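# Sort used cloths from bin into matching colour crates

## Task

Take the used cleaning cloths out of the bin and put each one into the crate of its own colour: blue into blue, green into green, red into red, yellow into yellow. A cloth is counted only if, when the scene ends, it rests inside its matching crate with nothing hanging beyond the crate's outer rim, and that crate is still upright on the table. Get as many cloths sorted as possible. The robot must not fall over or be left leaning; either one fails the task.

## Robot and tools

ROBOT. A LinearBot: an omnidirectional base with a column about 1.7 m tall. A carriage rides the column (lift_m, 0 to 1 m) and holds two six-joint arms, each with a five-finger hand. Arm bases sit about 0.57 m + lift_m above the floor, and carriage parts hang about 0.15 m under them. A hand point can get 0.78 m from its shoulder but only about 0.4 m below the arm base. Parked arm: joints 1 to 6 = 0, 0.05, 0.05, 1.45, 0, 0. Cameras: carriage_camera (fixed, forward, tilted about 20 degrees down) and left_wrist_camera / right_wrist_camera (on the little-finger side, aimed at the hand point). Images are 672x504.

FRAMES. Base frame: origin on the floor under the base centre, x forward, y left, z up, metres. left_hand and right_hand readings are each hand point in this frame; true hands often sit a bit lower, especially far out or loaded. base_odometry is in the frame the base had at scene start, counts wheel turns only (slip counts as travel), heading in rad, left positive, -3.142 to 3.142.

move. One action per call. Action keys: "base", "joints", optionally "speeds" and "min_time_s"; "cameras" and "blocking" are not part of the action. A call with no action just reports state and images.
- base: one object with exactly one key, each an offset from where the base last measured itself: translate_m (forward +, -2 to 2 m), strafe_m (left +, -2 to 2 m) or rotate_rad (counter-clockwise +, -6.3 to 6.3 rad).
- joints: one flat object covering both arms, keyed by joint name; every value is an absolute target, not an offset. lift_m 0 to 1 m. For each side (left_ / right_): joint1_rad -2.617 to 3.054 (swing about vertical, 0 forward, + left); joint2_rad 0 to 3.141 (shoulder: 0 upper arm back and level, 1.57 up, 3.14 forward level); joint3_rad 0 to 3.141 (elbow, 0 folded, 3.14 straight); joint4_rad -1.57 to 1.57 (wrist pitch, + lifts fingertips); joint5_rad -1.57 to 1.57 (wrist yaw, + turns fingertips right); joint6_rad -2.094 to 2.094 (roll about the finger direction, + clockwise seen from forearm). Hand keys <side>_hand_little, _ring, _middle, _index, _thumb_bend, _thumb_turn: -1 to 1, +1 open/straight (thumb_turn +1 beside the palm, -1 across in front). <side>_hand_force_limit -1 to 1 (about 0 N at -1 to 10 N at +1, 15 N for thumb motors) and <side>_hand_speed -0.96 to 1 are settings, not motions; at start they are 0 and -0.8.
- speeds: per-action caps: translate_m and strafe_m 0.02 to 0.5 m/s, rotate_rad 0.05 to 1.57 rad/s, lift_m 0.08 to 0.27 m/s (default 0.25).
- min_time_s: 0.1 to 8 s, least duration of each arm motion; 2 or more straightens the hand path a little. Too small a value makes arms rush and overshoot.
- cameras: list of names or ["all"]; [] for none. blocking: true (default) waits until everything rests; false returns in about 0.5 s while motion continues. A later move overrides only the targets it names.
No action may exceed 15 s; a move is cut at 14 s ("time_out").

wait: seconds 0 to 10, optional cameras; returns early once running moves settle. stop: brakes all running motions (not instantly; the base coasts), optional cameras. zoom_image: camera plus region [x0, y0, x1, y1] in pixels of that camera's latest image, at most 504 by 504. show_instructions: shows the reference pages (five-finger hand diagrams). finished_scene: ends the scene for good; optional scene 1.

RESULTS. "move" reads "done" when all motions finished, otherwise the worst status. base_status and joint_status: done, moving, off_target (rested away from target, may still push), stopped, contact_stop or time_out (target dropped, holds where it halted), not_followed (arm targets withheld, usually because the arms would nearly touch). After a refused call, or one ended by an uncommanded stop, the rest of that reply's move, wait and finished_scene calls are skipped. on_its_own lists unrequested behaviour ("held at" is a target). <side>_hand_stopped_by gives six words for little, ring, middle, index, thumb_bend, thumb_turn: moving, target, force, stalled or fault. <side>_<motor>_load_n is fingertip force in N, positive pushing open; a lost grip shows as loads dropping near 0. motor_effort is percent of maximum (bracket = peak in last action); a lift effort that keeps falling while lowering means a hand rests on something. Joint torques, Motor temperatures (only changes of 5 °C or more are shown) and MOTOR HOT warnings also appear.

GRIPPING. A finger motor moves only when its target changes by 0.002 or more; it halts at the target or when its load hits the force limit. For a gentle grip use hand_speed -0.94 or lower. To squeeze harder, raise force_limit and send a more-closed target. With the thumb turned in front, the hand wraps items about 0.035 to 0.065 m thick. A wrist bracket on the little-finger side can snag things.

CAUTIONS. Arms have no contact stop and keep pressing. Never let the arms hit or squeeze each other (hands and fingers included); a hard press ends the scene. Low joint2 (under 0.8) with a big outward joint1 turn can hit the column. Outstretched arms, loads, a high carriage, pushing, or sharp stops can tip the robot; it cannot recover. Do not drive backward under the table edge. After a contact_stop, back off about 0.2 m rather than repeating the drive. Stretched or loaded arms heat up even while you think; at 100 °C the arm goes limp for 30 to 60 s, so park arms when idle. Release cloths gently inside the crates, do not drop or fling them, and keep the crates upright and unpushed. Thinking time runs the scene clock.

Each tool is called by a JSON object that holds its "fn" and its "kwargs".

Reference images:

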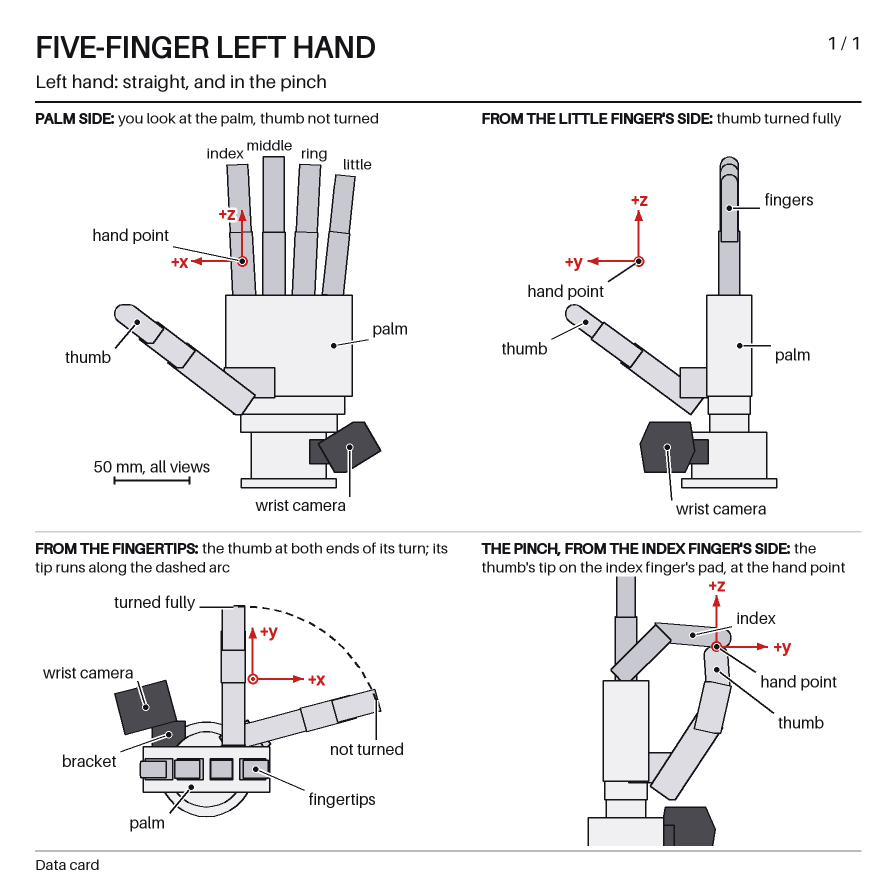

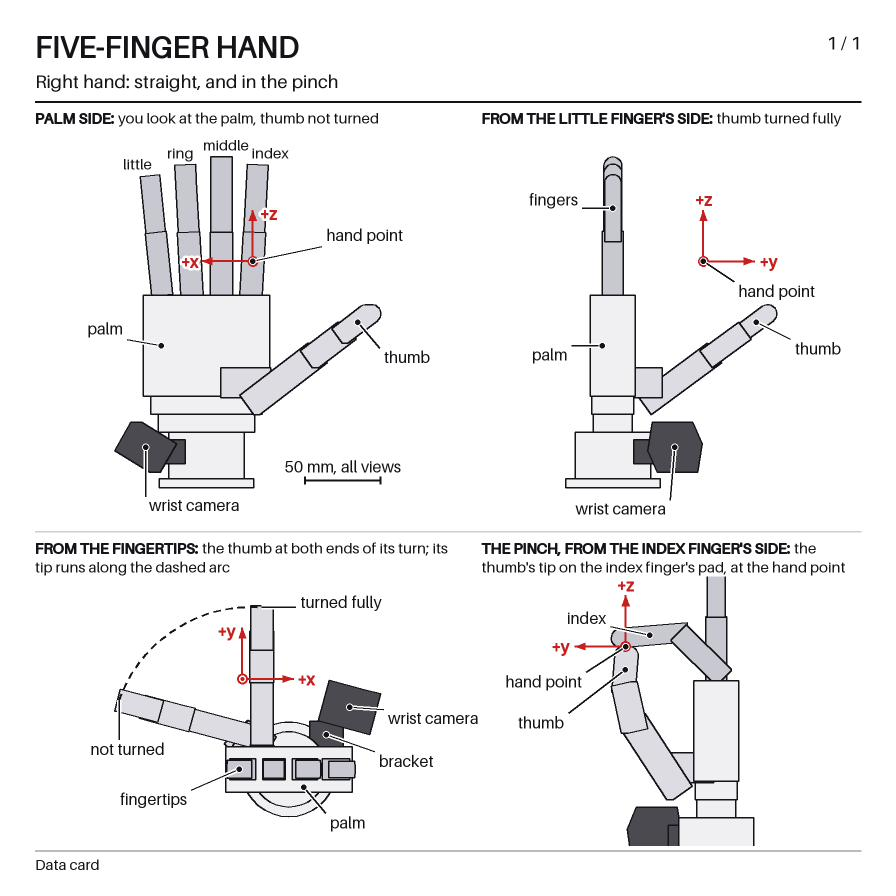

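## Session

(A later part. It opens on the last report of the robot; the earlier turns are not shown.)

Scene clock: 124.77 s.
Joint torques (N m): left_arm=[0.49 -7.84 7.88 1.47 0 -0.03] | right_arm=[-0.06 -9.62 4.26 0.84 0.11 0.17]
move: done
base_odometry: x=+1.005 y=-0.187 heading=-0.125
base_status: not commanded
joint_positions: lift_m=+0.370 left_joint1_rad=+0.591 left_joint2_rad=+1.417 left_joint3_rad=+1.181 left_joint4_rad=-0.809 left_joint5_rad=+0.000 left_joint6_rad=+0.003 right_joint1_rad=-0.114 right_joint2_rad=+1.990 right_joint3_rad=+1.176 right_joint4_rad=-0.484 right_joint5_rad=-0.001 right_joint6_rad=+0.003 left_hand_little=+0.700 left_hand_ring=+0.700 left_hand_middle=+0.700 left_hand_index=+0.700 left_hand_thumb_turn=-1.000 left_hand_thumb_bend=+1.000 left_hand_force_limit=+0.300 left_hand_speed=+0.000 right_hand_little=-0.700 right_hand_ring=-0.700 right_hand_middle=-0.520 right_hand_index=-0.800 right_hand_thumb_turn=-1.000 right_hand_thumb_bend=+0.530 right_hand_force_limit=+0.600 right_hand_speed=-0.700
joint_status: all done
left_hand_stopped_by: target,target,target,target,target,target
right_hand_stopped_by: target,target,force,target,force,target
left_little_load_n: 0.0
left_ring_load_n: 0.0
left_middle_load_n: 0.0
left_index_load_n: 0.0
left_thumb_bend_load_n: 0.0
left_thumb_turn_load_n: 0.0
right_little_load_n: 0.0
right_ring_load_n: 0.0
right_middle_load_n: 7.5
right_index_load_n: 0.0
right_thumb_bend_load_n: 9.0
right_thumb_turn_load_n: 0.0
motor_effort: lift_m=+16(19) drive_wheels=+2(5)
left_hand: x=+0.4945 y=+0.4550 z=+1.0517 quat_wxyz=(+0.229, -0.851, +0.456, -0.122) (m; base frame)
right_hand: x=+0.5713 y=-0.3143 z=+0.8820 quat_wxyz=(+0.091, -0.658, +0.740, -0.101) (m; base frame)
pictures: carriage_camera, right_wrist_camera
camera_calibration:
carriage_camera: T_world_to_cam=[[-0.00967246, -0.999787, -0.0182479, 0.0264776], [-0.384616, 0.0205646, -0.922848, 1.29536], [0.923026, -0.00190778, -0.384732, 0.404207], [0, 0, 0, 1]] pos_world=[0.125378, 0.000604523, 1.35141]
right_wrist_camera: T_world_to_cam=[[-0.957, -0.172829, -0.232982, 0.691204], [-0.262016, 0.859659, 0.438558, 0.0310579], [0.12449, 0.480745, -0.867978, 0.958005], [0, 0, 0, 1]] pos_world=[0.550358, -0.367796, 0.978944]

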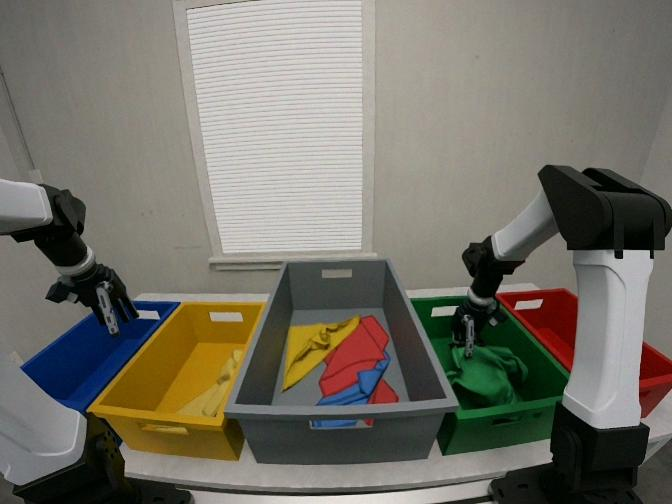

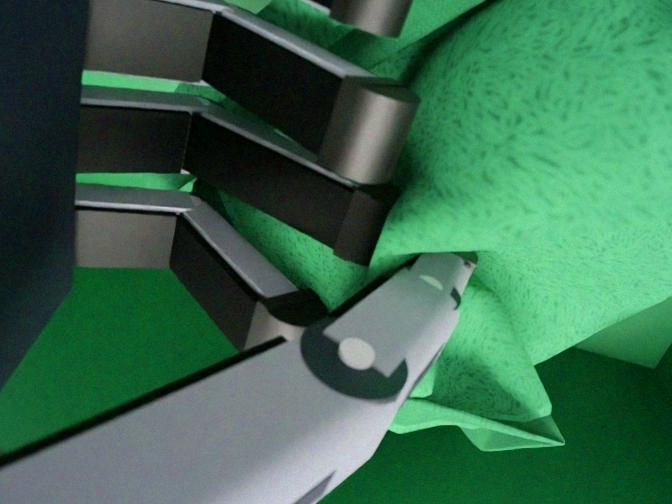

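Well inside. Release and rise.

{"fn": "move", "kwargs": {"joints": {"right_hand_little": 0.7, "right_hand_ring": 0.7, "right_hand_middle": 0.7, "right_hand_index": 0.7, "right_hand_thumb_bend": 1, "right_hand_speed": 0}}}

{"fn": "move", "kwargs": {"joints": {"lift_m": 0.65}, "cameras": ["carriage_camera", "right_wrist_camera"]}}

{"fn": "zoom_image", "kwargs": {"camera": "carriage_camera", "region": [240, 300, 450, 504]}}

Scene clock: 126.30 s.
Joint torques (N m): left_arm=[0.49 -7.79 7.88 1.46 0 -0.03] | right_arm=[-0.06 -9.63 4.26 0.87 0.1 0.17]
Motor temperatures (°C): left_arm=[28 47 45 36 27 28] | right_arm=[30 48 47 35 26 27]
move: done
base_odometry: x=+1.005 y=-0.187 heading=-0.125
base_status: not commanded
joint_positions: lift_m=+0.370 left_joint1_rad=+0.591 left_joint2_rad=+1.417 left_joint3_rad=+1.181 left_joint4_rad=-0.809 left_joint5_rad=+0.000 left_joint6_rad=+0.003 right_joint1_rad=-0.114 right_joint2_rad=+1.990 right_joint3_rad=+1.176 right_joint4_rad=-0.484 right_joint5_rad=-0.001 right_joint6_rad=+0.003 left_hand_little=+0.700 left_hand_ring=+0.700 left_hand_middle=+0.700 left_hand_index=+0.700 left_hand_thumb_turn=-1.000 left_hand_thumb_bend=+1.000 left_hand_force_limit=+0.300 left_hand_speed=+0.000 right_hand_little=+0.700 right_hand_ring=+0.700 right_hand_middle=+0.700 right_hand_index=+0.700 right_hand_thumb_turn=-1.000 right_hand_thumb_bend=+1.000 right_hand_force_limit=+0.600 right_hand_speed=+0.000
joint_status: all done
left_hand_stopped_by: target,target,target,target,target,target
right_hand_stopped_by: target,target,target,target,target,target
left_little_load_n: 0.0
left_ring_load_n: 0.0
left_middle_load_n: 0.0
left_index_load_n: 0.0
left_thumb_bend_load_n: 0.0
left_thumb_turn_load_n: 0.0
right_little_load_n: 0.5
right_ring_load_n: 0.0
right_middle_load_n: 0.0
right_index_load_n: 0.0
right_thumb_bend_load_n: 0.0
right_thumb_turn_load_n: 0.0
motor_effort: lift_m=+17(19) drive_wheels=-3(5)
left_hand: x=+0.4945 y=+0.4550 z=+1.0517 quat_wxyz=(+0.229, -0.851, +0.456, -0.122) (m; base frame)
right_hand: x=+0.5713 y=-0.3143 z=+0.8820 quat_wxyz=(+0.091, -0.658, +0.740, -0.101) (m; base frame)
pictures: none

Scene clock: 127.97 s.
Joint torques (N m): left_arm=[0.49 -7.82 7.88 1.45 0 -0.03] | right_arm=[-0.08 -9.61 4.27 0.9 0.1 0.17]
move: done
base_odometry: x=+1.005 y=-0.187 heading=-0.125
base_status: not commanded
joint_positions: lift_m=+0.650 left_joint1_rad=+0.591 left_joint2_rad=+1.417 left_joint3_rad=+1.181 left_joint4_rad=-0.807 left_joint5_rad=+0.000 left_joint6_rad=+0.003 right_joint1_rad=-0.114 right_joint2_rad=+1.989 right_joint3_rad=+1.176 right_joint4_rad=-0.488 right_joint5_rad=-0.001 right_joint6_rad=+0.003 left_hand_little=+0.700 left_hand_ring=+0.700 left_hand_middle=+0.700 left_hand_index=+0.700 left_hand_thumb_turn=-1.000 left_hand_thumb_bend=+1.000 left_hand_force_limit=+0.300 left_hand_speed=+0.000 right_hand_little=+0.700 right_hand_ring=+0.700 right_hand_middle=+0.700 right_hand_index=+0.700 right_hand_thumb_turn=-1.000 right_hand_thumb_bend=+1.000 right_hand_force_limit=+0.600 right_hand_speed=+0.000
joint_status: all done
left_hand_stopped_by: target,target,target,target,target,target
right_hand_stopped_by: target,target,target,target,target,target
left_little_load_n: 0.0
left_ring_load_n: 0.0
left_middle_load_n: 0.0
left_index_load_n: 0.0
left_thumb_bend_load_n: 0.0
left_thumb_turn_load_n: 0.0
right_little_load_n: 0.0
right_ring_load_n: 0.0
right_middle_load_n: 0.0
right_index_load_n: 0.0
right_thumb_bend_load_n: 0.0
right_thumb_turn_load_n: 0.0
motor_effort: lift_m=+24(28) drive_wheels=+2(5)
left_hand: x=+0.4948 y=+0.4552 z=+1.3312 quat_wxyz=(+0.230, -0.851, +0.456, -0.122) (m; base frame)
right_hand: x=+0.5705 y=-0.3142 z=+1.1614 quat_wxyz=(+0.090, -0.659, +0.740, -0.100) (m; base frame)
pictures: carriage_camera, right_wrist_camera
camera_calibration:
carriage_camera: T_world_to_cam=[[-0.00967246, -0.999787, -0.0182479, 0.031576], [-0.384616, 0.0205646, -0.922848, 1.5532], [0.923026, -0.00190778, -0.384732, 0.511701], [0, 0, 0, 1]] pos_world=[0.125378, 0.000604523, 1.63081]
right_wrist_camera: T_world_to_cam=[[-0.95772, -0.172661, -0.230134, 0.752732], [-0.260603, 0.859535, 0.439643, -0.093927], [0.121899, 0.481028, -0.868189, 1.20242], [0, 0, 0, 1]] pos_world=[0.549855, -0.367695, 1.25845]

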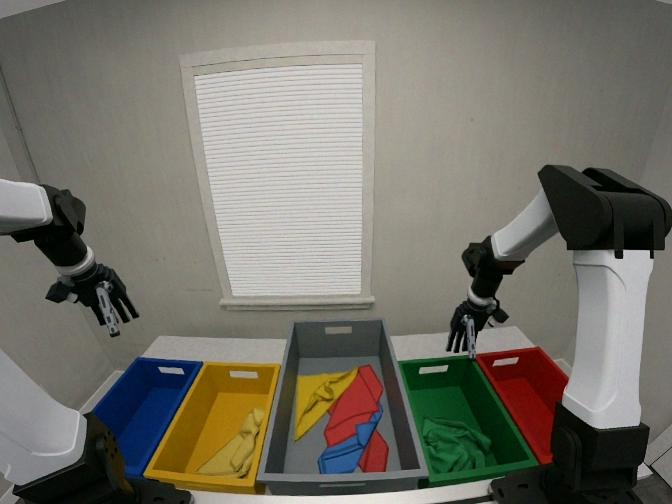

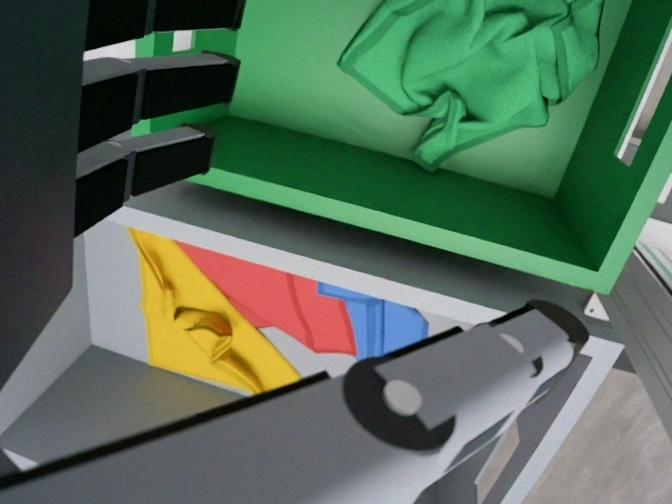

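Scaled by 2.400 from the camera's 672x504 image, which has a finer 960x720 frame.

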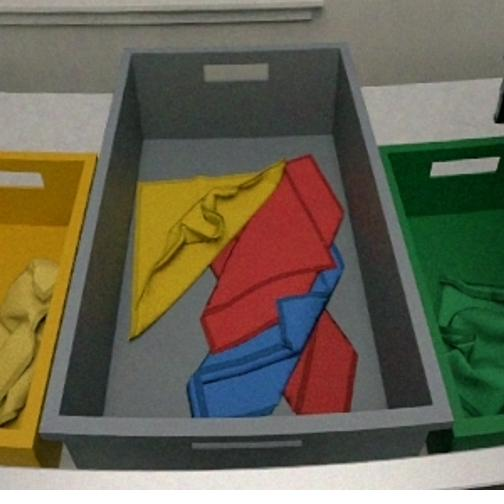

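{"fn": "move", "kwargs": {"base": {"strafe_m": 0.25}, "joints": {"right_joint1_rad": 0.163, "right_joint2_rad": 2.35, "right_joint3_rad": 1.48, "right_joint4_rad": 0.06, "right_hand_little": 0.5, "right_hand_ring": 0.5, "right_hand_middle": 0.5, "right_hand_index": 0.5, "left_joint1_rad": 0.3}, "min_time_s": 2, "cameras": ["carriage_camera", "right_wrist_camera"]}}

Scene clock: 133.60 s.
Joint torques (N m): left_arm=[-1.07 -7.77 7.87 1.45 0 -0.03] | right_arm=[0.57 -8.2 7.98 1.9 0.1 0.17]
move: done
base_odometry: x=+1.036 y=+0.061 heading=-0.125
base_status: done
joint_positions: lift_m=+0.650 left_joint1_rad=+0.309 left_joint2_rad=+1.417 left_joint3_rad=+1.181 left_joint4_rad=-0.807 left_joint5_rad=+0.000 left_joint6_rad=+0.003 right_joint1_rad=+0.161 right_joint2_rad=+2.320 right_joint3_rad=+1.453 right_joint4_rad=+0.053 right_joint5_rad=-0.001 right_joint6_rad=+0.003 left_hand_little=+0.700 left_hand_ring=+0.700 left_hand_middle=+0.700 left_hand_index=+0.700 left_hand_thumb_turn=-1.000 left_hand_thumb_bend=+1.000 left_hand_force_limit=+0.300 left_hand_speed=+0.000 right_hand_little=+0.500 right_hand_ring=+0.500 right_hand_middle=+0.500 right_hand_index=+0.500 right_hand_thumb_turn=-1.000 right_hand_thumb_bend=+1.000 right_hand_force_limit=+0.600 right_hand_speed=+0.000
joint_status: all done
left_hand_stopped_by: target,target,target,target,target,target
right_hand_stopped_by: target,target,target,target,target,target
left_little_load_n: 0.0
left_ring_load_n: 0.0
left_middle_load_n: 0.0
left_index_load_n: 0.0
left_thumb_bend_load_n: 0.0
left_thumb_turn_load_n: -0.5
right_little_load_n: 0.0
right_ring_load_n: 0.0
right_middle_load_n: 0.0
right_index_load_n: 0.0
right_thumb_bend_load_n: 0.0
right_thumb_turn_load_n: 0.0
motor_effort: lift_m=+22(26) drive_wheels=-2(8)
left_hand: x=+0.5256 y=+0.3717 z=+1.3312 quat_wxyz=(+0.211, -0.779, +0.571, -0.153) (m; base frame)
right_hand: x=+0.7491 y=-0.1872 z=+1.1407 quat_wxyz=(+0.282, -0.707, +0.603, -0.239) (m; base frame)
pictures: carriage_camera, right_wrist_camera
camera_calibration:
carriage_camera: T_world_to_cam=[[-0.00967246, -0.999787, -0.0182479, 0.031576], [-0.384616, 0.0205646, -0.922848, 1.5532], [0.923026, -0.00190778, -0.384732, 0.511701], [0, 0, 0, 1]] pos_world=[0.125378, 0.000604523, 1.63081]
right_wrist_camera: T_world_to_cam=[[-0.661521, -0.391086, -0.639876, 1.14554], [-0.646031, 0.730492, 0.221415, 0.366115], [0.380832, 0.559851, -0.73589, 0.771492], [0, 0, 0, 1]] pos_world=[0.70051, -0.251361, 1.21967]

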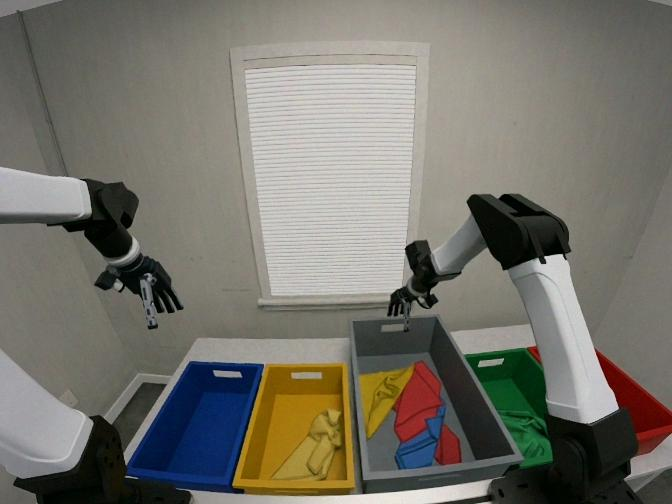

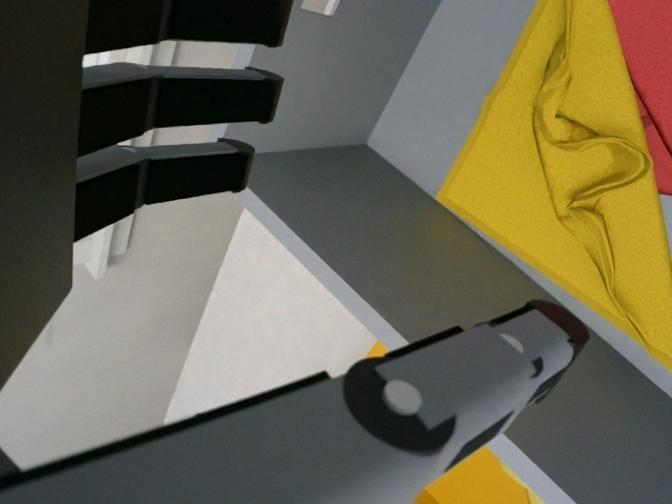

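{"fn": "move", "kwargs": {"joints": {"lift_m": 0.34, "right_joint1_rad": 0.185}, "cameras": ["right_wrist_camera"]}}

Scene clock: 136.30 s.
Joint torques (N m): left_arm=[-1.09 -7.68 7.87 1.46 0 -0.03] | right_arm=[0.65 -9.29 7.12 1.83 0.09 0.16]
move: done
base_odometry: x=+1.036 y=+0.061 heading=-0.125
base_status: not commanded
joint_positions: lift_m=+0.340 left_joint1_rad=+0.309 left_joint2_rad=+1.417 left_joint3_rad=+1.181 left_joint4_rad=-0.808 left_joint5_rad=+0.000 left_joint6_rad=+0.003 right_joint1_rad=+0.182 right_joint2_rad=+2.332 right_joint3_rad=+1.463 right_joint4_rad=+0.061 right_joint5_rad=-0.001 right_joint6_rad=+0.003 left_hand_little=+0.700 left_hand_ring=+0.700 left_hand_middle=+0.700 left_hand_index=+0.700 left_hand_thumb_turn=-1.000 left_hand_thumb_bend=+1.000 left_hand_force_limit=+0.300 left_hand_speed=+0.000 right_hand_little=+0.500 right_hand_ring=+0.500 right_hand_middle=+0.500 right_hand_index=+0.500 right_hand_thumb_turn=-1.000 right_hand_thumb_bend=+1.000 right_hand_force_limit=+0.600 right_hand_speed=+0.000
joint_status: all done
left_hand_stopped_by: target,target,target,target,target,target
right_hand_stopped_by: target,target,target,target,target,target
left_little_load_n: 0.0
left_ring_load_n: 0.0
left_middle_load_n: 0.0
left_index_load_n: 0.0
left_thumb_bend_load_n: 0.0
left_thumb_turn_load_n: 0.0
right_little_load_n: 0.0
right_ring_load_n: 0.0
right_middle_load_n: 0.0
right_index_load_n: 0.0
right_thumb_bend_load_n: 0.0
right_thumb_turn_load_n: 0.0
motor_effort: lift_m=+17(20) drive_wheels=+0(3)
left_hand: x=+0.5254 y=+0.3717 z=+1.0220 quat_wxyz=(+0.211, -0.779, +0.571, -0.153) (m; base frame)
right_hand: x=+0.7500 y=-0.1751 z=+0.8298 quat_wxyz=(+0.287, -0.712, +0.595, -0.238) (m; base frame)
pictures: right_wrist_camera
camera_calibration:
right_wrist_camera: T_world_to_cam=[[-0.648876, -0.404605, -0.644403, 0.943774], [-0.662971, 0.716245, 0.21786, 0.439856], [0.373403, 0.568584, -0.732996, 0.540281], [0, 0, 0, 1]] pos_world=[0.702261, -0.240384, 0.908367]

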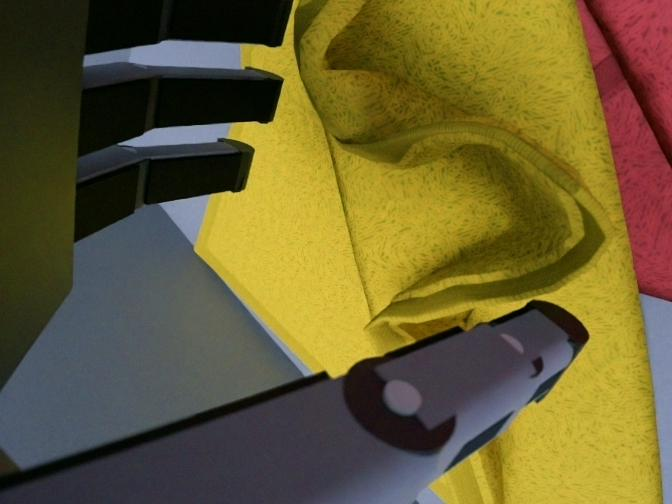

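{"fn": "move", "kwargs": {"joints": {"lift_m": 0.29}, "speeds": {"lift_m": 0.1}, "cameras": ["right_wrist_camera"]}}

Scene clock: 137.50 s.
Joint torques (N m): left_arm=[-1.09 -7.69 7.86 1.46 0 -0.03] | right_arm=[0.49 -9.37 6.78 1.42 0.1 0.16]
move: done
base_odometry: x=+1.036 y=+0.061 heading=-0.125
base_status: not commanded
joint_positions: lift_m=+0.290 left_joint1_rad=+0.309 left_joint2_rad=+1.417 left_joint3_rad=+1.181 left_joint4_rad=-0.808 left_joint5_rad=+0.000 left_joint6_rad=+0.003 right_joint1_rad=+0.184 right_joint2_rad=+2.332 right_joint3_rad=+1.469 right_joint4_rad=+0.112 right_joint5_rad=-0.001 right_joint6_rad=+0.003 left_hand_little=+0.700 left_hand_ring=+0.700 left_hand_middle=+0.700 left_hand_index=+0.700 left_hand_thumb_turn=-1.000 left_hand_thumb_bend=+1.000 left_hand_force_limit=+0.300 left_hand_speed=+0.000 right_hand_little=+0.500 right_hand_ring=+0.500 right_hand_middle=+0.500 right_hand_index=+0.500 right_hand_thumb_turn=-1.000 right_hand_thumb_bend=+1.000 right_hand_force_limit=+0.600 right_hand_speed=+0.000
joint_status: all done
left_hand_stopped_by: target,target,target,target,target,target
right_hand_stopped_by: target,target,target,target,target,target
left_little_load_n: 0.0
left_ring_load_n: 0.0
left_middle_load_n: -0.5
left_index_load_n: 0.0
left_thumb_bend_load_n: 0.0
left_thumb_turn_load_n: 0.0
right_little_load_n: 0.0
right_ring_load_n: 1.0
right_middle_load_n: -0.5
right_index_load_n: 0.0
right_thumb_bend_load_n: 0.0
right_thumb_turn_load_n: 0.0
motor_effort: lift_m=+16(19) drive_wheels=-1(4)
left_hand: x=+0.5254 y=+0.3717 z=+0.9721 quat_wxyz=(+0.211, -0.779, +0.571, -0.153) (m; base frame)
right_hand: x=+0.7634 y=-0.1715 z=+0.7895 quat_wxyz=(+0.308, -0.705, +0.587, -0.254) (m; base frame)
pictures: right_wrist_camera
camera_calibration:
right_wrist_camera: T_world_to_cam=[[-0.610893, -0.398901, -0.683877, 0.931165], [-0.675834, 0.71267, 0.188013, 0.487789], [0.41238, 0.577043, -0.704957, 0.453138], [0, 0, 0, 1]] pos_world=[0.711642, -0.237669, 0.864534]

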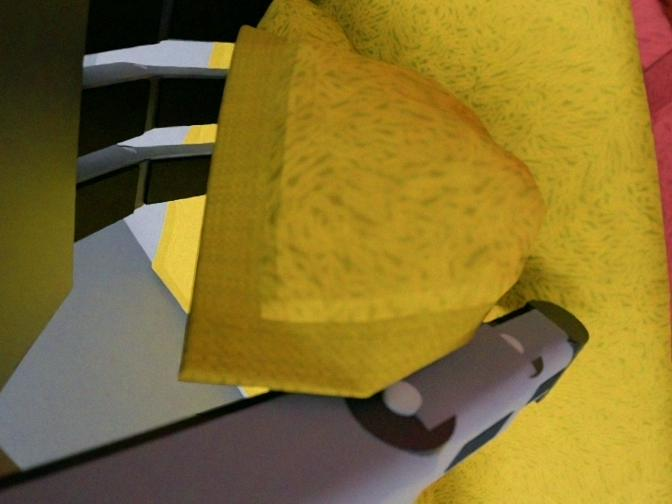

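{"fn": "move", "kwargs": {"joints": {"lift_m": 0.283, "right_hand_little": -0.7, "right_hand_ring": -0.7, "right_hand_middle": -0.7, "right_hand_index": -0.7, "right_hand_thumb_bend": -0.2, "right_hand_speed": -0.5, "right_hand_force_limit": 0.4}, "cameras": ["right_wrist_camera"]}}

{"fn": "move", "kwargs": {"joints": {"lift_m": 0.6}, "speeds": {"lift_m": 0.15}, "cameras": ["carriage_camera", "right_wrist_camera"]}}

Scene clock: 140.20 s.
Joint torques (N m): left_arm=[-1.07 -7.68 7.86 1.47 0 -0.03] | right_arm=[0.49 -9.39 6.05 1.6 0.1 0.16]
move: off_target
base_odometry: x=+1.036 y=+0.061 heading=-0.125
base_status: not commanded
joint_positions: lift_m=+0.283 left_joint1_rad=+0.309 left_joint2_rad=+1.416 left_joint3_rad=+1.181 left_joint4_rad=-0.809 left_joint5_rad=+0.000 left_joint6_rad=+0.003 right_joint1_rad=+0.184 right_joint2_rad=+2.332 right_joint3_rad=+1.477 right_joint4_rad=+0.090 right_joint5_rad=-0.001 right_joint6_rad=+0.003 left_hand_little=+0.700 left_hand_ring=+0.700 left_hand_middle=+0.700 left_hand_index=+0.700 left_hand_thumb_turn=-1.000 left_hand_thumb_bend=+1.000 left_hand_force_limit=+0.300 left_hand_speed=+0.000 right_hand_little=-0.700 right_hand_ring=-0.227 right_hand_middle=-0.322 right_hand_index=-0.369 right_hand_thumb_turn=-1.000 right_hand_thumb_bend=+0.558 right_hand_force_limit=+0.400 right_hand_speed=-0.500
joint_status: right_hand_ring off_target (ended at -0.227, target -0.700); right_hand_middle off_target (ended at -0.322, target -0.700); right_hand_index off_target (ended at -0.369, target -0.700); right_hand_thumb_bend off_target (ended at +0.558, target -0.200); the others done
left_hand_stopped_by: target,target,target,target,target,target
right_hand_stopped_by: target,force,force,force,force,target
left_little_load_n: 0.0
left_ring_load_n: 0.0
left_middle_load_n: 0.0
left_index_load_n: 0.0
left_thumb_bend_load_n: 0.0
left_thumb_turn_load_n: 0.0
right_little_load_n: 0.0
right_ring_load_n: 0.5
right_middle_load_n: 4.0
right_index_load_n: 3.5
right_thumb_bend_load_n: 6.5
right_thumb_turn_load_n: 1.0
motor_effort: lift_m=+16(20) drive_wheels=+1(3)
left_hand: x=+0.5252 y=+0.3716 z=+0.9652 quat_wxyz=(+0.211, -0.779, +0.571, -0.153) (m; base frame)
right_hand: x=+0.7614 y=-0.1719 z=+0.7820 quat_wxyz=(+0.302, -0.707, +0.589, -0.250) (m; base frame)
pictures: right_wrist_camera
camera_calibration:
right_wrist_camera: T_world_to_cam=[[-0.620441, -0.401105, -0.673919, 0.923735], [-0.673321, 0.713034, 0.195504, 0.480336], [0.402109, 0.575063, -0.712468, 0.462373], [0, 0, 0, 1]] pos_world=[0.710619, -0.237874, 0.858041]

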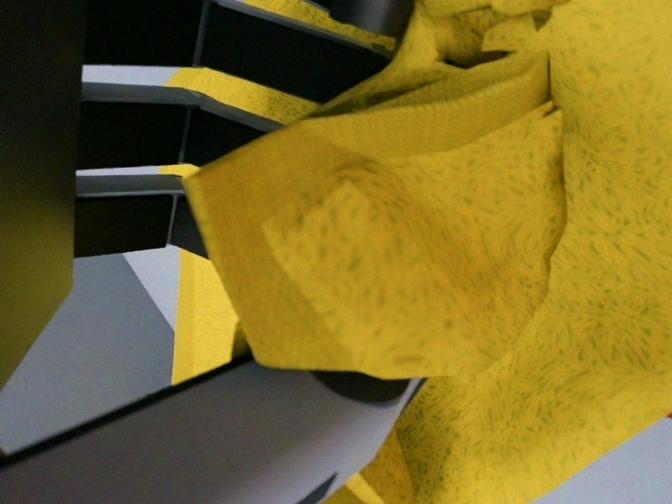

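Scene clock: 142.73 s.
Joint torques (N m): left_arm=[-1.07 -7.69 7.86 1.46 0 -0.03] | right_arm=[0.5 -9.43 6.02 1.78 0.09 0.17]
move: done
base_odometry: x=+1.036 y=+0.061 heading=-0.125
base_status: not commanded
joint_positions: lift_m=+0.600 left_joint1_rad=+0.309 left_joint2_rad=+1.416 left_joint3_rad=+1.181 left_joint4_rad=-0.808 left_joint5_rad=+0.000 left_joint6_rad=+0.003 right_joint1_rad=+0.184 right_joint2_rad=+2.333 right_joint3_rad=+1.477 right_joint4_rad=+0.069 right_joint5_rad=-0.001 right_joint6_rad=+0.003 left_hand_little=+0.700 left_hand_ring=+0.700 left_hand_middle=+0.700 left_hand_index=+0.700 left_hand_thumb_turn=-1.000 left_hand_thumb_bend=+1.000 left_hand_force_limit=+0.300 left_hand_speed=+0.000 right_hand_little=-0.700 right_hand_ring=-0.227 right_hand_middle=-0.322 right_hand_index=-0.369 right_hand_thumb_turn=-1.000 right_hand_thumb_bend=+0.558 right_hand_force_limit=+0.400 right_hand_speed=-0.500
joint_status: all done
left_hand_stopped_by: target,target,target,target,target,target
right_hand_stopped_by: target,force,force,force,force,target
left_little_load_n: 0.0
left_ring_load_n: 0.0
left_middle_load_n: 0.0
left_index_load_n: 0.0
left_thumb_bend_load_n: 0.0
left_thumb_turn_load_n: 0.0
right_little_load_n: 0.0
right_ring_load_n: 0.5
right_middle_load_n: 4.5
right_index_load_n: 3.0
right_thumb_bend_load_n: 6.0
right_thumb_turn_load_n: 0.0
motor_effort: lift_m=+23(28) drive_wheels=+1(3)
left_hand: x=+0.5255 y=+0.3717 z=+1.2816 quat_wxyz=(+0.211, -0.779, +0.571, -0.153) (m; base frame)
right_hand: x=+0.7566 y=-0.1728 z=+1.0949 quat_wxyz=(+0.295, -0.710, +0.591, -0.244) (m; base frame)
pictures: carriage_camera, right_wrist_camera
camera_calibration:
carriage_camera: T_world_to_cam=[[-0.00967246, -0.999787, -0.0182479, 0.0306636], [-0.384616, 0.0205646, -0.922848, 1.50706], [0.923026, -0.00190778, -0.384732, 0.492465], [0, 0, 0, 1]] pos_world=[0.125378, 0.000604523, 1.58081]
right_wrist_camera: T_world_to_cam=[[-0.634518, -0.403656, -0.659127, 1.12531], [-0.66891, 0.714041, 0.206651, 0.401282], [0.387227, 0.572021, -0.723081, 0.710092], [0, 0, 0, 1]] pos_world=[0.707487, -0.23848, 1.17225]

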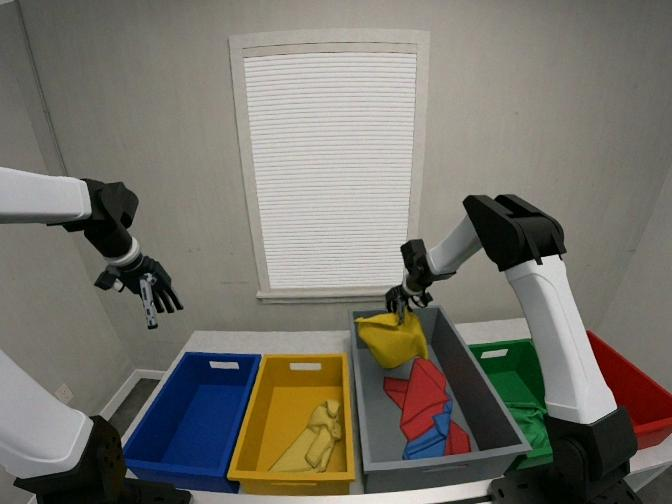

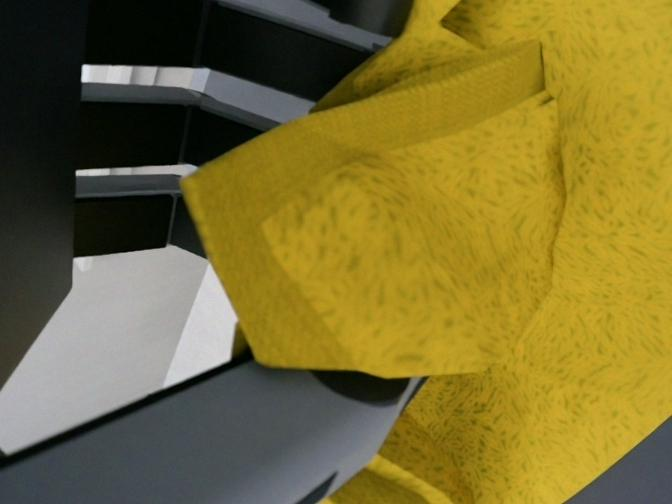

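{"fn": "move", "kwargs": {"joints": {"lift_m": 0.8, "left_joint1_rad": 0.9}}}

{"fn": "move", "kwargs": {"joints": {"right_joint1_rad": 0.812, "right_joint2_rad": 2.5, "right_joint3_rad": 1.85, "right_joint4_rad": -0.443}, "min_time_s": 2.5, "cameras": ["carriage_camera", "right_wrist_camera"]}}

Scene clock: 145.40 s.
Joint torques (N m): left_arm=[0.31 -7.71 7.87 1.44 0.01 -0.03] | right_arm=[0.5 -9.48 6.01 1.79 0.09 0.18]
move: done
base_odometry: x=+1.036 y=+0.061 heading=-0.125
base_status: not commanded
joint_positions: lift_m=+0.800 left_joint1_rad=+0.894 left_joint2_rad=+1.416 left_joint3_rad=+1.181 left_joint4_rad=-0.806 left_joint5_rad=-0.002 left_joint6_rad=+0.003 right_joint1_rad=+0.184 right_joint2_rad=+2.334 right_joint3_rad=+1.477 right_joint4_rad=+0.066 right_joint5_rad=-0.001 right_joint6_rad=+0.003 left_hand_little=+0.700 left_hand_ring=+0.700 left_hand_middle=+0.700 left_hand_index=+0.700 left_hand_thumb_turn=-1.000 left_hand_thumb_bend=+1.000 left_hand_force_limit=+0.300 left_hand_speed=+0.000 right_hand_little=-0.700 right_hand_ring=-0.227 right_hand_middle=-0.322 right_hand_index=-0.369 right_hand_thumb_turn=-1.000 right_hand_thumb_bend=+0.558 right_hand_force_limit=+0.400 right_hand_speed=-0.500
joint_status: all done
left_hand_stopped_by: target,target,target,target,target,target
right_hand_stopped_by: target,force,force,force,force,target
left_little_load_n: 0.0
left_ring_load_n: 0.0
left_middle_load_n: 0.0
left_index_load_n: 0.0
left_thumb_bend_load_n: -0.5
left_thumb_turn_load_n: 0.0
right_little_load_n: 0.0
right_ring_load_n: 0.5
right_middle_load_n: 4.5
right_index_load_n: 3.0
right_thumb_bend_load_n: 5.5
right_thumb_turn_load_n: 0.5
motor_effort: lift_m=+25(28) drive_wheels=-2(4)
left_hand: x=+0.4375 y=+0.5320 z=+1.4817 quat_wxyz=(+0.248, -0.910, +0.322, -0.086) (m; base frame)
right_hand: x=+0.7557 y=-0.1730 z=+1.2938 quat_wxyz=(+0.293, -0.711, +0.592, -0.242) (m; base frame)
pictures: none

Scene clock: 148.20 s.
Joint torques (N m): left_arm=[0.24 -7.69 7.87 1.44 0.01 -0.03] | right_arm=[0.83 -9.13 8.36 1.18 0.09 0.17]
move: done
base_odometry: x=+1.036 y=+0.061 heading=-0.125
base_status: not commanded
joint_positions: lift_m=+0.800 left_joint1_rad=+0.894 left_joint2_rad=+1.416 left_joint3_rad=+1.181 left_joint4_rad=-0.806 left_joint5_rad=-0.002 left_joint6_rad=+0.003 right_joint1_rad=+0.807 right_joint2_rad=+2.469 right_joint3_rad=+1.820 right_joint4_rad=-0.428 right_joint5_rad=-0.001 right_joint6_rad=+0.003 left_hand_little=+0.700 left_hand_ring=+0.700 left_hand_middle=+0.700 left_hand_index=+0.700 left_hand_thumb_turn=-1.000 left_hand_thumb_bend=+1.000 left_hand_force_limit=+0.300 left_hand_speed=+0.000 right_hand_little=-0.700 right_hand_ring=-0.227 right_hand_middle=-0.322 right_hand_index=-0.369 right_hand_thumb_turn=-1.000 right_hand_thumb_bend=+0.558 right_hand_force_limit=+0.400 right_hand_speed=-0.500
joint_status: all done
left_hand_stopped_by: target,target,target,target,target,target
right_hand_stopped_by: target,force,force,force,force,target
left_little_load_n: 0.0
left_ring_load_n: -0.5
left_middle_load_n: 0.0
left_index_load_n: 0.0
left_thumb_bend_load_n: 0.0
left_thumb_turn_load_n: 0.0
right_little_load_n: 0.0
right_ring_load_n: 1.0
right_middle_load_n: 4.5
right_index_load_n: 2.5
right_thumb_bend_load_n: 6.0
right_thumb_turn_load_n: 0.0
motor_effort: lift_m=+21(26) drive_wheels=-2(4)
left_hand: x=+0.4375 y=+0.5320 z=+1.4817 quat_wxyz=(+0.248, -0.910, +0.322, -0.086) (m; base frame)
right_hand: x=+0.5622 y=+0.1007 z=+1.2812 quat_wxyz=(+0.227, -0.899, +0.363, -0.090) (m; base frame)
pictures: carriage_camera, right_wrist_camera
camera_calibration:
carriage_camera: T_world_to_cam=[[-0.00967246, -0.999787, -0.0182479, 0.0343132], [-0.384616, 0.0205646, -0.922848, 1.69163], [0.923026, -0.00190778, -0.384732, 0.569411], [0, 0, 0, 1]] pos_world=[0.125378, 0.000604523, 1.78081]
right_wrist_camera: T_world_to_cam=[[-0.390512, -0.81321, -0.431496, 0.847565], [-0.903535, 0.248741, 0.348931, 0.0338676], [-0.176424, 0.526134, -0.8319, 1.22453], [0, 0, 0, 1]] pos_world=[0.577621, 0.0365583, 1.37259]

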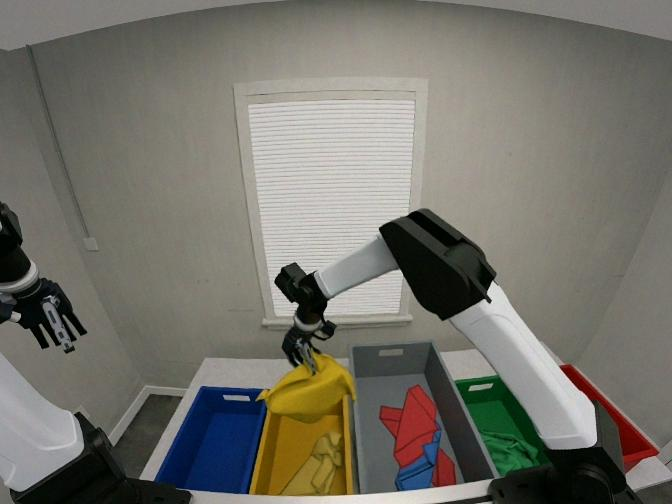

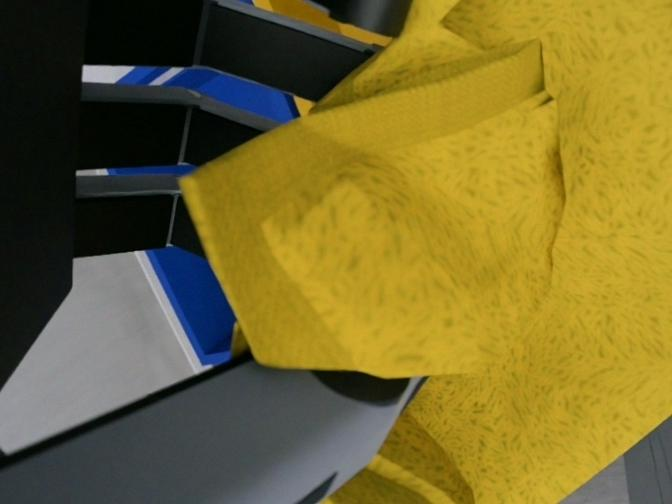

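{"fn": "move", "kwargs": {"joints": {"lift_m": 0.46, "right_joint1_rad": 0.87}, "cameras": ["carriage_camera", "right_wrist_camera"]}}

{"fn": "zoom_image", "kwargs": {"camera": "carriage_camera", "region": [200, 280, 420, 504]}}

Scene clock: 152.47 s.
Joint torques (N m): left_arm=[0.23 -7.62 7.82 1.46 0.01 -0.03] | right_arm=[-0.01 -10.09 7.38 1.28 0.09 0.17]
move: done
base_odometry: x=+1.036 y=+0.061 heading=-0.125
base_status: not commanded
joint_positions: lift_m=+0.460 left_joint1_rad=+0.894 left_joint2_rad=+1.416 left_joint3_rad=+1.182 left_joint4_rad=-0.808 left_joint5_rad=-0.002 left_joint6_rad=+0.003 right_joint1_rad=+0.875 right_joint2_rad=+2.480 right_joint3_rad=+1.832 right_joint4_rad=-0.437 right_joint5_rad=+0.000 right_joint6_rad=+0.003 left_hand_little=+0.700 left_hand_ring=+0.700 left_hand_middle=+0.700 left_hand_index=+0.700 left_hand_thumb_turn=-1.000 left_hand_thumb_bend=+1.000 left_hand_force_limit=+0.300 left_hand_speed=+0.000 right_hand_little=-0.700 right_hand_ring=-0.227 right_hand_middle=-0.322 right_hand_index=-0.369 right_hand_thumb_turn=-1.000 right_hand_thumb_bend=+0.558 right_hand_force_limit=+0.400 right_hand_speed=-0.500
joint_status: all done
left_hand_stopped_by: target,target,target,target,target,target
right_hand_stopped_by: target,force,force,force,force,target
left_little_load_n: 0.0
left_ring_load_n: -0.5
left_middle_load_n: 0.0
left_index_load_n: 0.0
left_thumb_bend_load_n: 0.0
left_thumb_turn_load_n: 0.0
right_little_load_n: 0.0
right_ring_load_n: 0.0
right_middle_load_n: 4.0
right_index_load_n: 3.5
right_thumb_bend_load_n: 5.0
right_thumb_turn_load_n: 0.5
motor_effort: lift_m=+17(19) drive_wheels=-3(3)
left_hand: x=+0.4372 y=+0.5316 z=+1.1424 quat_wxyz=(+0.247, -0.910, +0.322, -0.086) (m; base frame)
right_hand: x=+0.5337 y=+0.1231 z=+0.9391 quat_wxyz=(+0.226, -0.912, +0.332, -0.082) (m; base frame)
pictures: carriage_camera, right_wrist_camera
camera_calibration:
carriage_camera: T_world_to_cam=[[-0.00967246, -0.999787, -0.0182479, 0.0281199], [-0.384616, 0.0205646, -0.922848, 1.37842], [0.923026, -0.00190778, -0.384732, 0.438833], [0, 0, 0, 1]] pos_world=[0.125378, 0.000604523, 1.44141]
right_wrist_camera: T_world_to_cam=[[-0.336443, -0.840643, -0.424413, 0.674809], [-0.916691, 0.189175, 0.351981, 0.133401], [-0.215602, 0.507477, -0.834256, 0.948572], [0, 0, 0, 1]] pos_world=[0.553836, 0.0606582, 1.0308]

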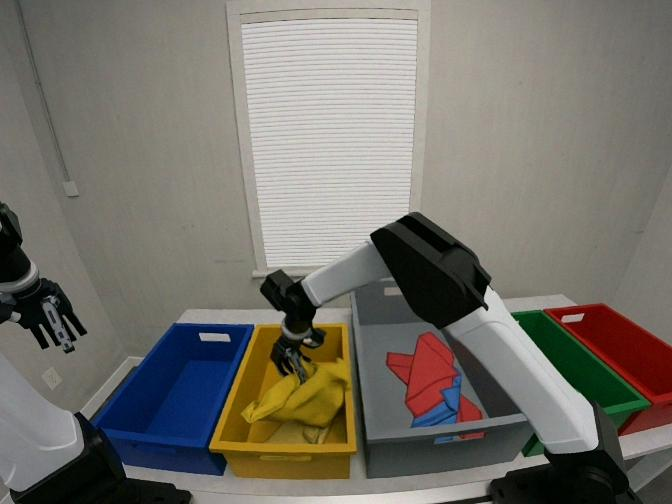

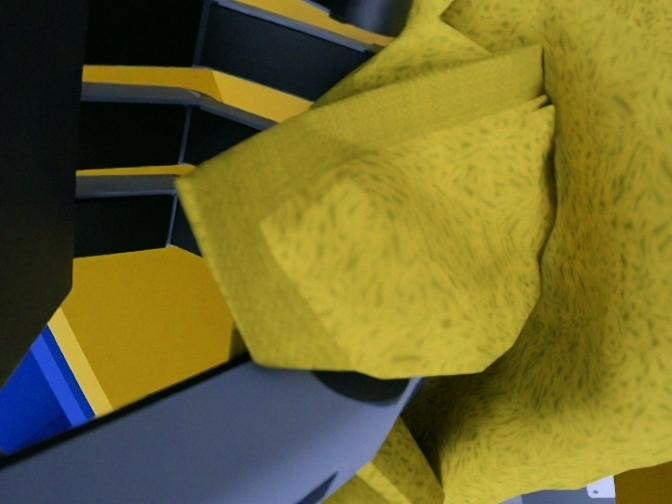

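Scaled by 2.250 from the camera's 672x504 image, which has a finer 960x720 frame.

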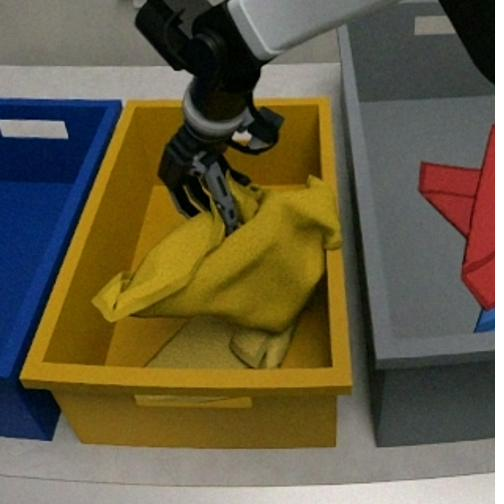

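{"fn": "move", "kwargs": {"joints": {"lift_m": 0.45, "right_joint1_rad": 0.92, "right_joint2_rad": 2.55, "right_joint3_rad": 1.92}, "min_time_s": 1, "cameras": ["carriage_camera"]}}

{"fn": "zoom_image", "kwargs": {"camera": "carriage_camera", "region": [200, 280, 420, 504]}}

Scene clock: 156.70 s.
Joint torques (N m): left_arm=[0.23 -7.71 7.83 1.48 0.01 -0.03] | right_arm=[0.65 -9.33 8.35 1.33 0.09 0.17]
move: done
base_odometry: x=+1.036 y=+0.061 heading=-0.125
base_status: not commanded
joint_positions: lift_m=+0.450 left_joint1_rad=+0.894 left_joint2_rad=+1.416 left_joint3_rad=+1.182 left_joint4_rad=-0.809 left_joint5_rad=-0.002 left_joint6_rad=+0.003 right_joint1_rad=+0.917 right_joint2_rad=+2.518 right_joint3_rad=+1.891 right_joint4_rad=-0.437 right_joint5_rad=+0.000 right_joint6_rad=+0.003 left_hand_little=+0.700 left_hand_ring=+0.700 left_hand_middle=+0.700 left_hand_index=+0.700 left_hand_thumb_turn=-1.000 left_hand_thumb_bend=+1.000 left_hand_force_limit=+0.300 left_hand_speed=+0.000 right_hand_little=-0.700 right_hand_ring=-0.227 right_hand_middle=-0.322 right_hand_index=-0.369 right_hand_thumb_turn=-1.000 right_hand_thumb_bend=+0.558 right_hand_force_limit=+0.400 right_hand_speed=-0.500
joint_status: all done
left_hand_stopped_by: target,target,target,target,target,target
right_hand_stopped_by: target,force,force,force,force,target
left_little_load_n: 0.0
left_ring_load_n: 0.0
left_middle_load_n: 0.0
left_index_load_n: 0.0
left_thumb_bend_load_n: 0.0
left_thumb_turn_load_n: 0.0
right_little_load_n: 0.5
right_ring_load_n: 0.5
right_middle_load_n: 4.0
right_index_load_n: 3.0
right_thumb_bend_load_n: 5.0
right_thumb_turn_load_n: 0.5
motor_effort: lift_m=+17(20) drive_wheels=+1(4)
left_hand: x=+0.4369 y=+0.5313 z=+1.1322 quat_wxyz=(+0.246, -0.910, +0.322, -0.085) (m; base frame)
right_hand: x=+0.5236 y=+0.1470 z=+0.9276 quat_wxyz=(+0.238, -0.916, +0.312, -0.080) (m; base frame)
pictures: carriage_camera
camera_calibration:
carriage_camera: T_world_to_cam=[[-0.00967246, -0.999787, -0.0182479, 0.0279356], [-0.384616, 0.0205646, -0.922848, 1.36909], [0.923026, -0.00190778, -0.384732, 0.434947], [0, 0, 0, 1]] pos_world=[0.125378, 0.000604523, 1.43131]

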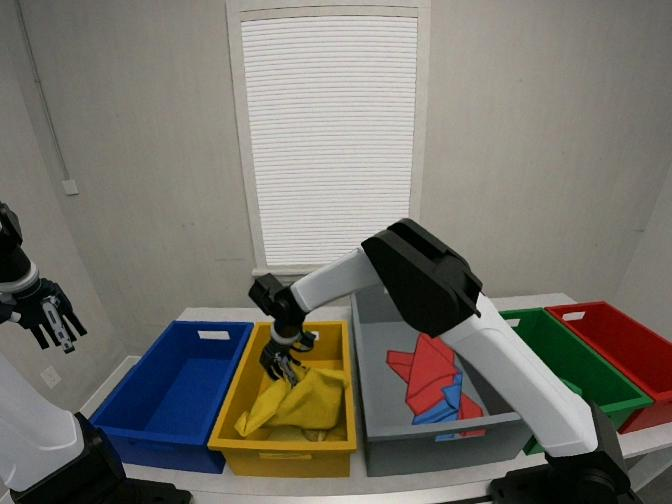

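Scaled by 2.250 from the camera's 672x504 image, which has a finer 960x720 frame.

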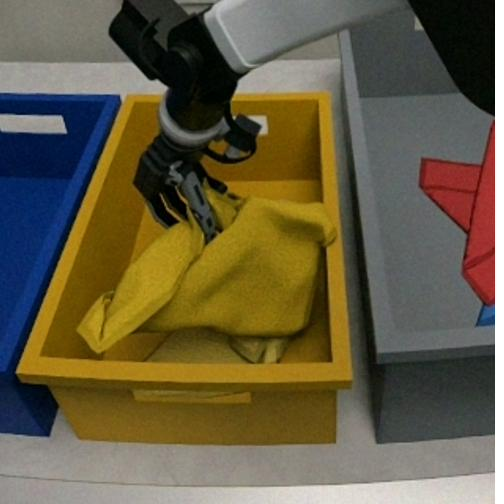

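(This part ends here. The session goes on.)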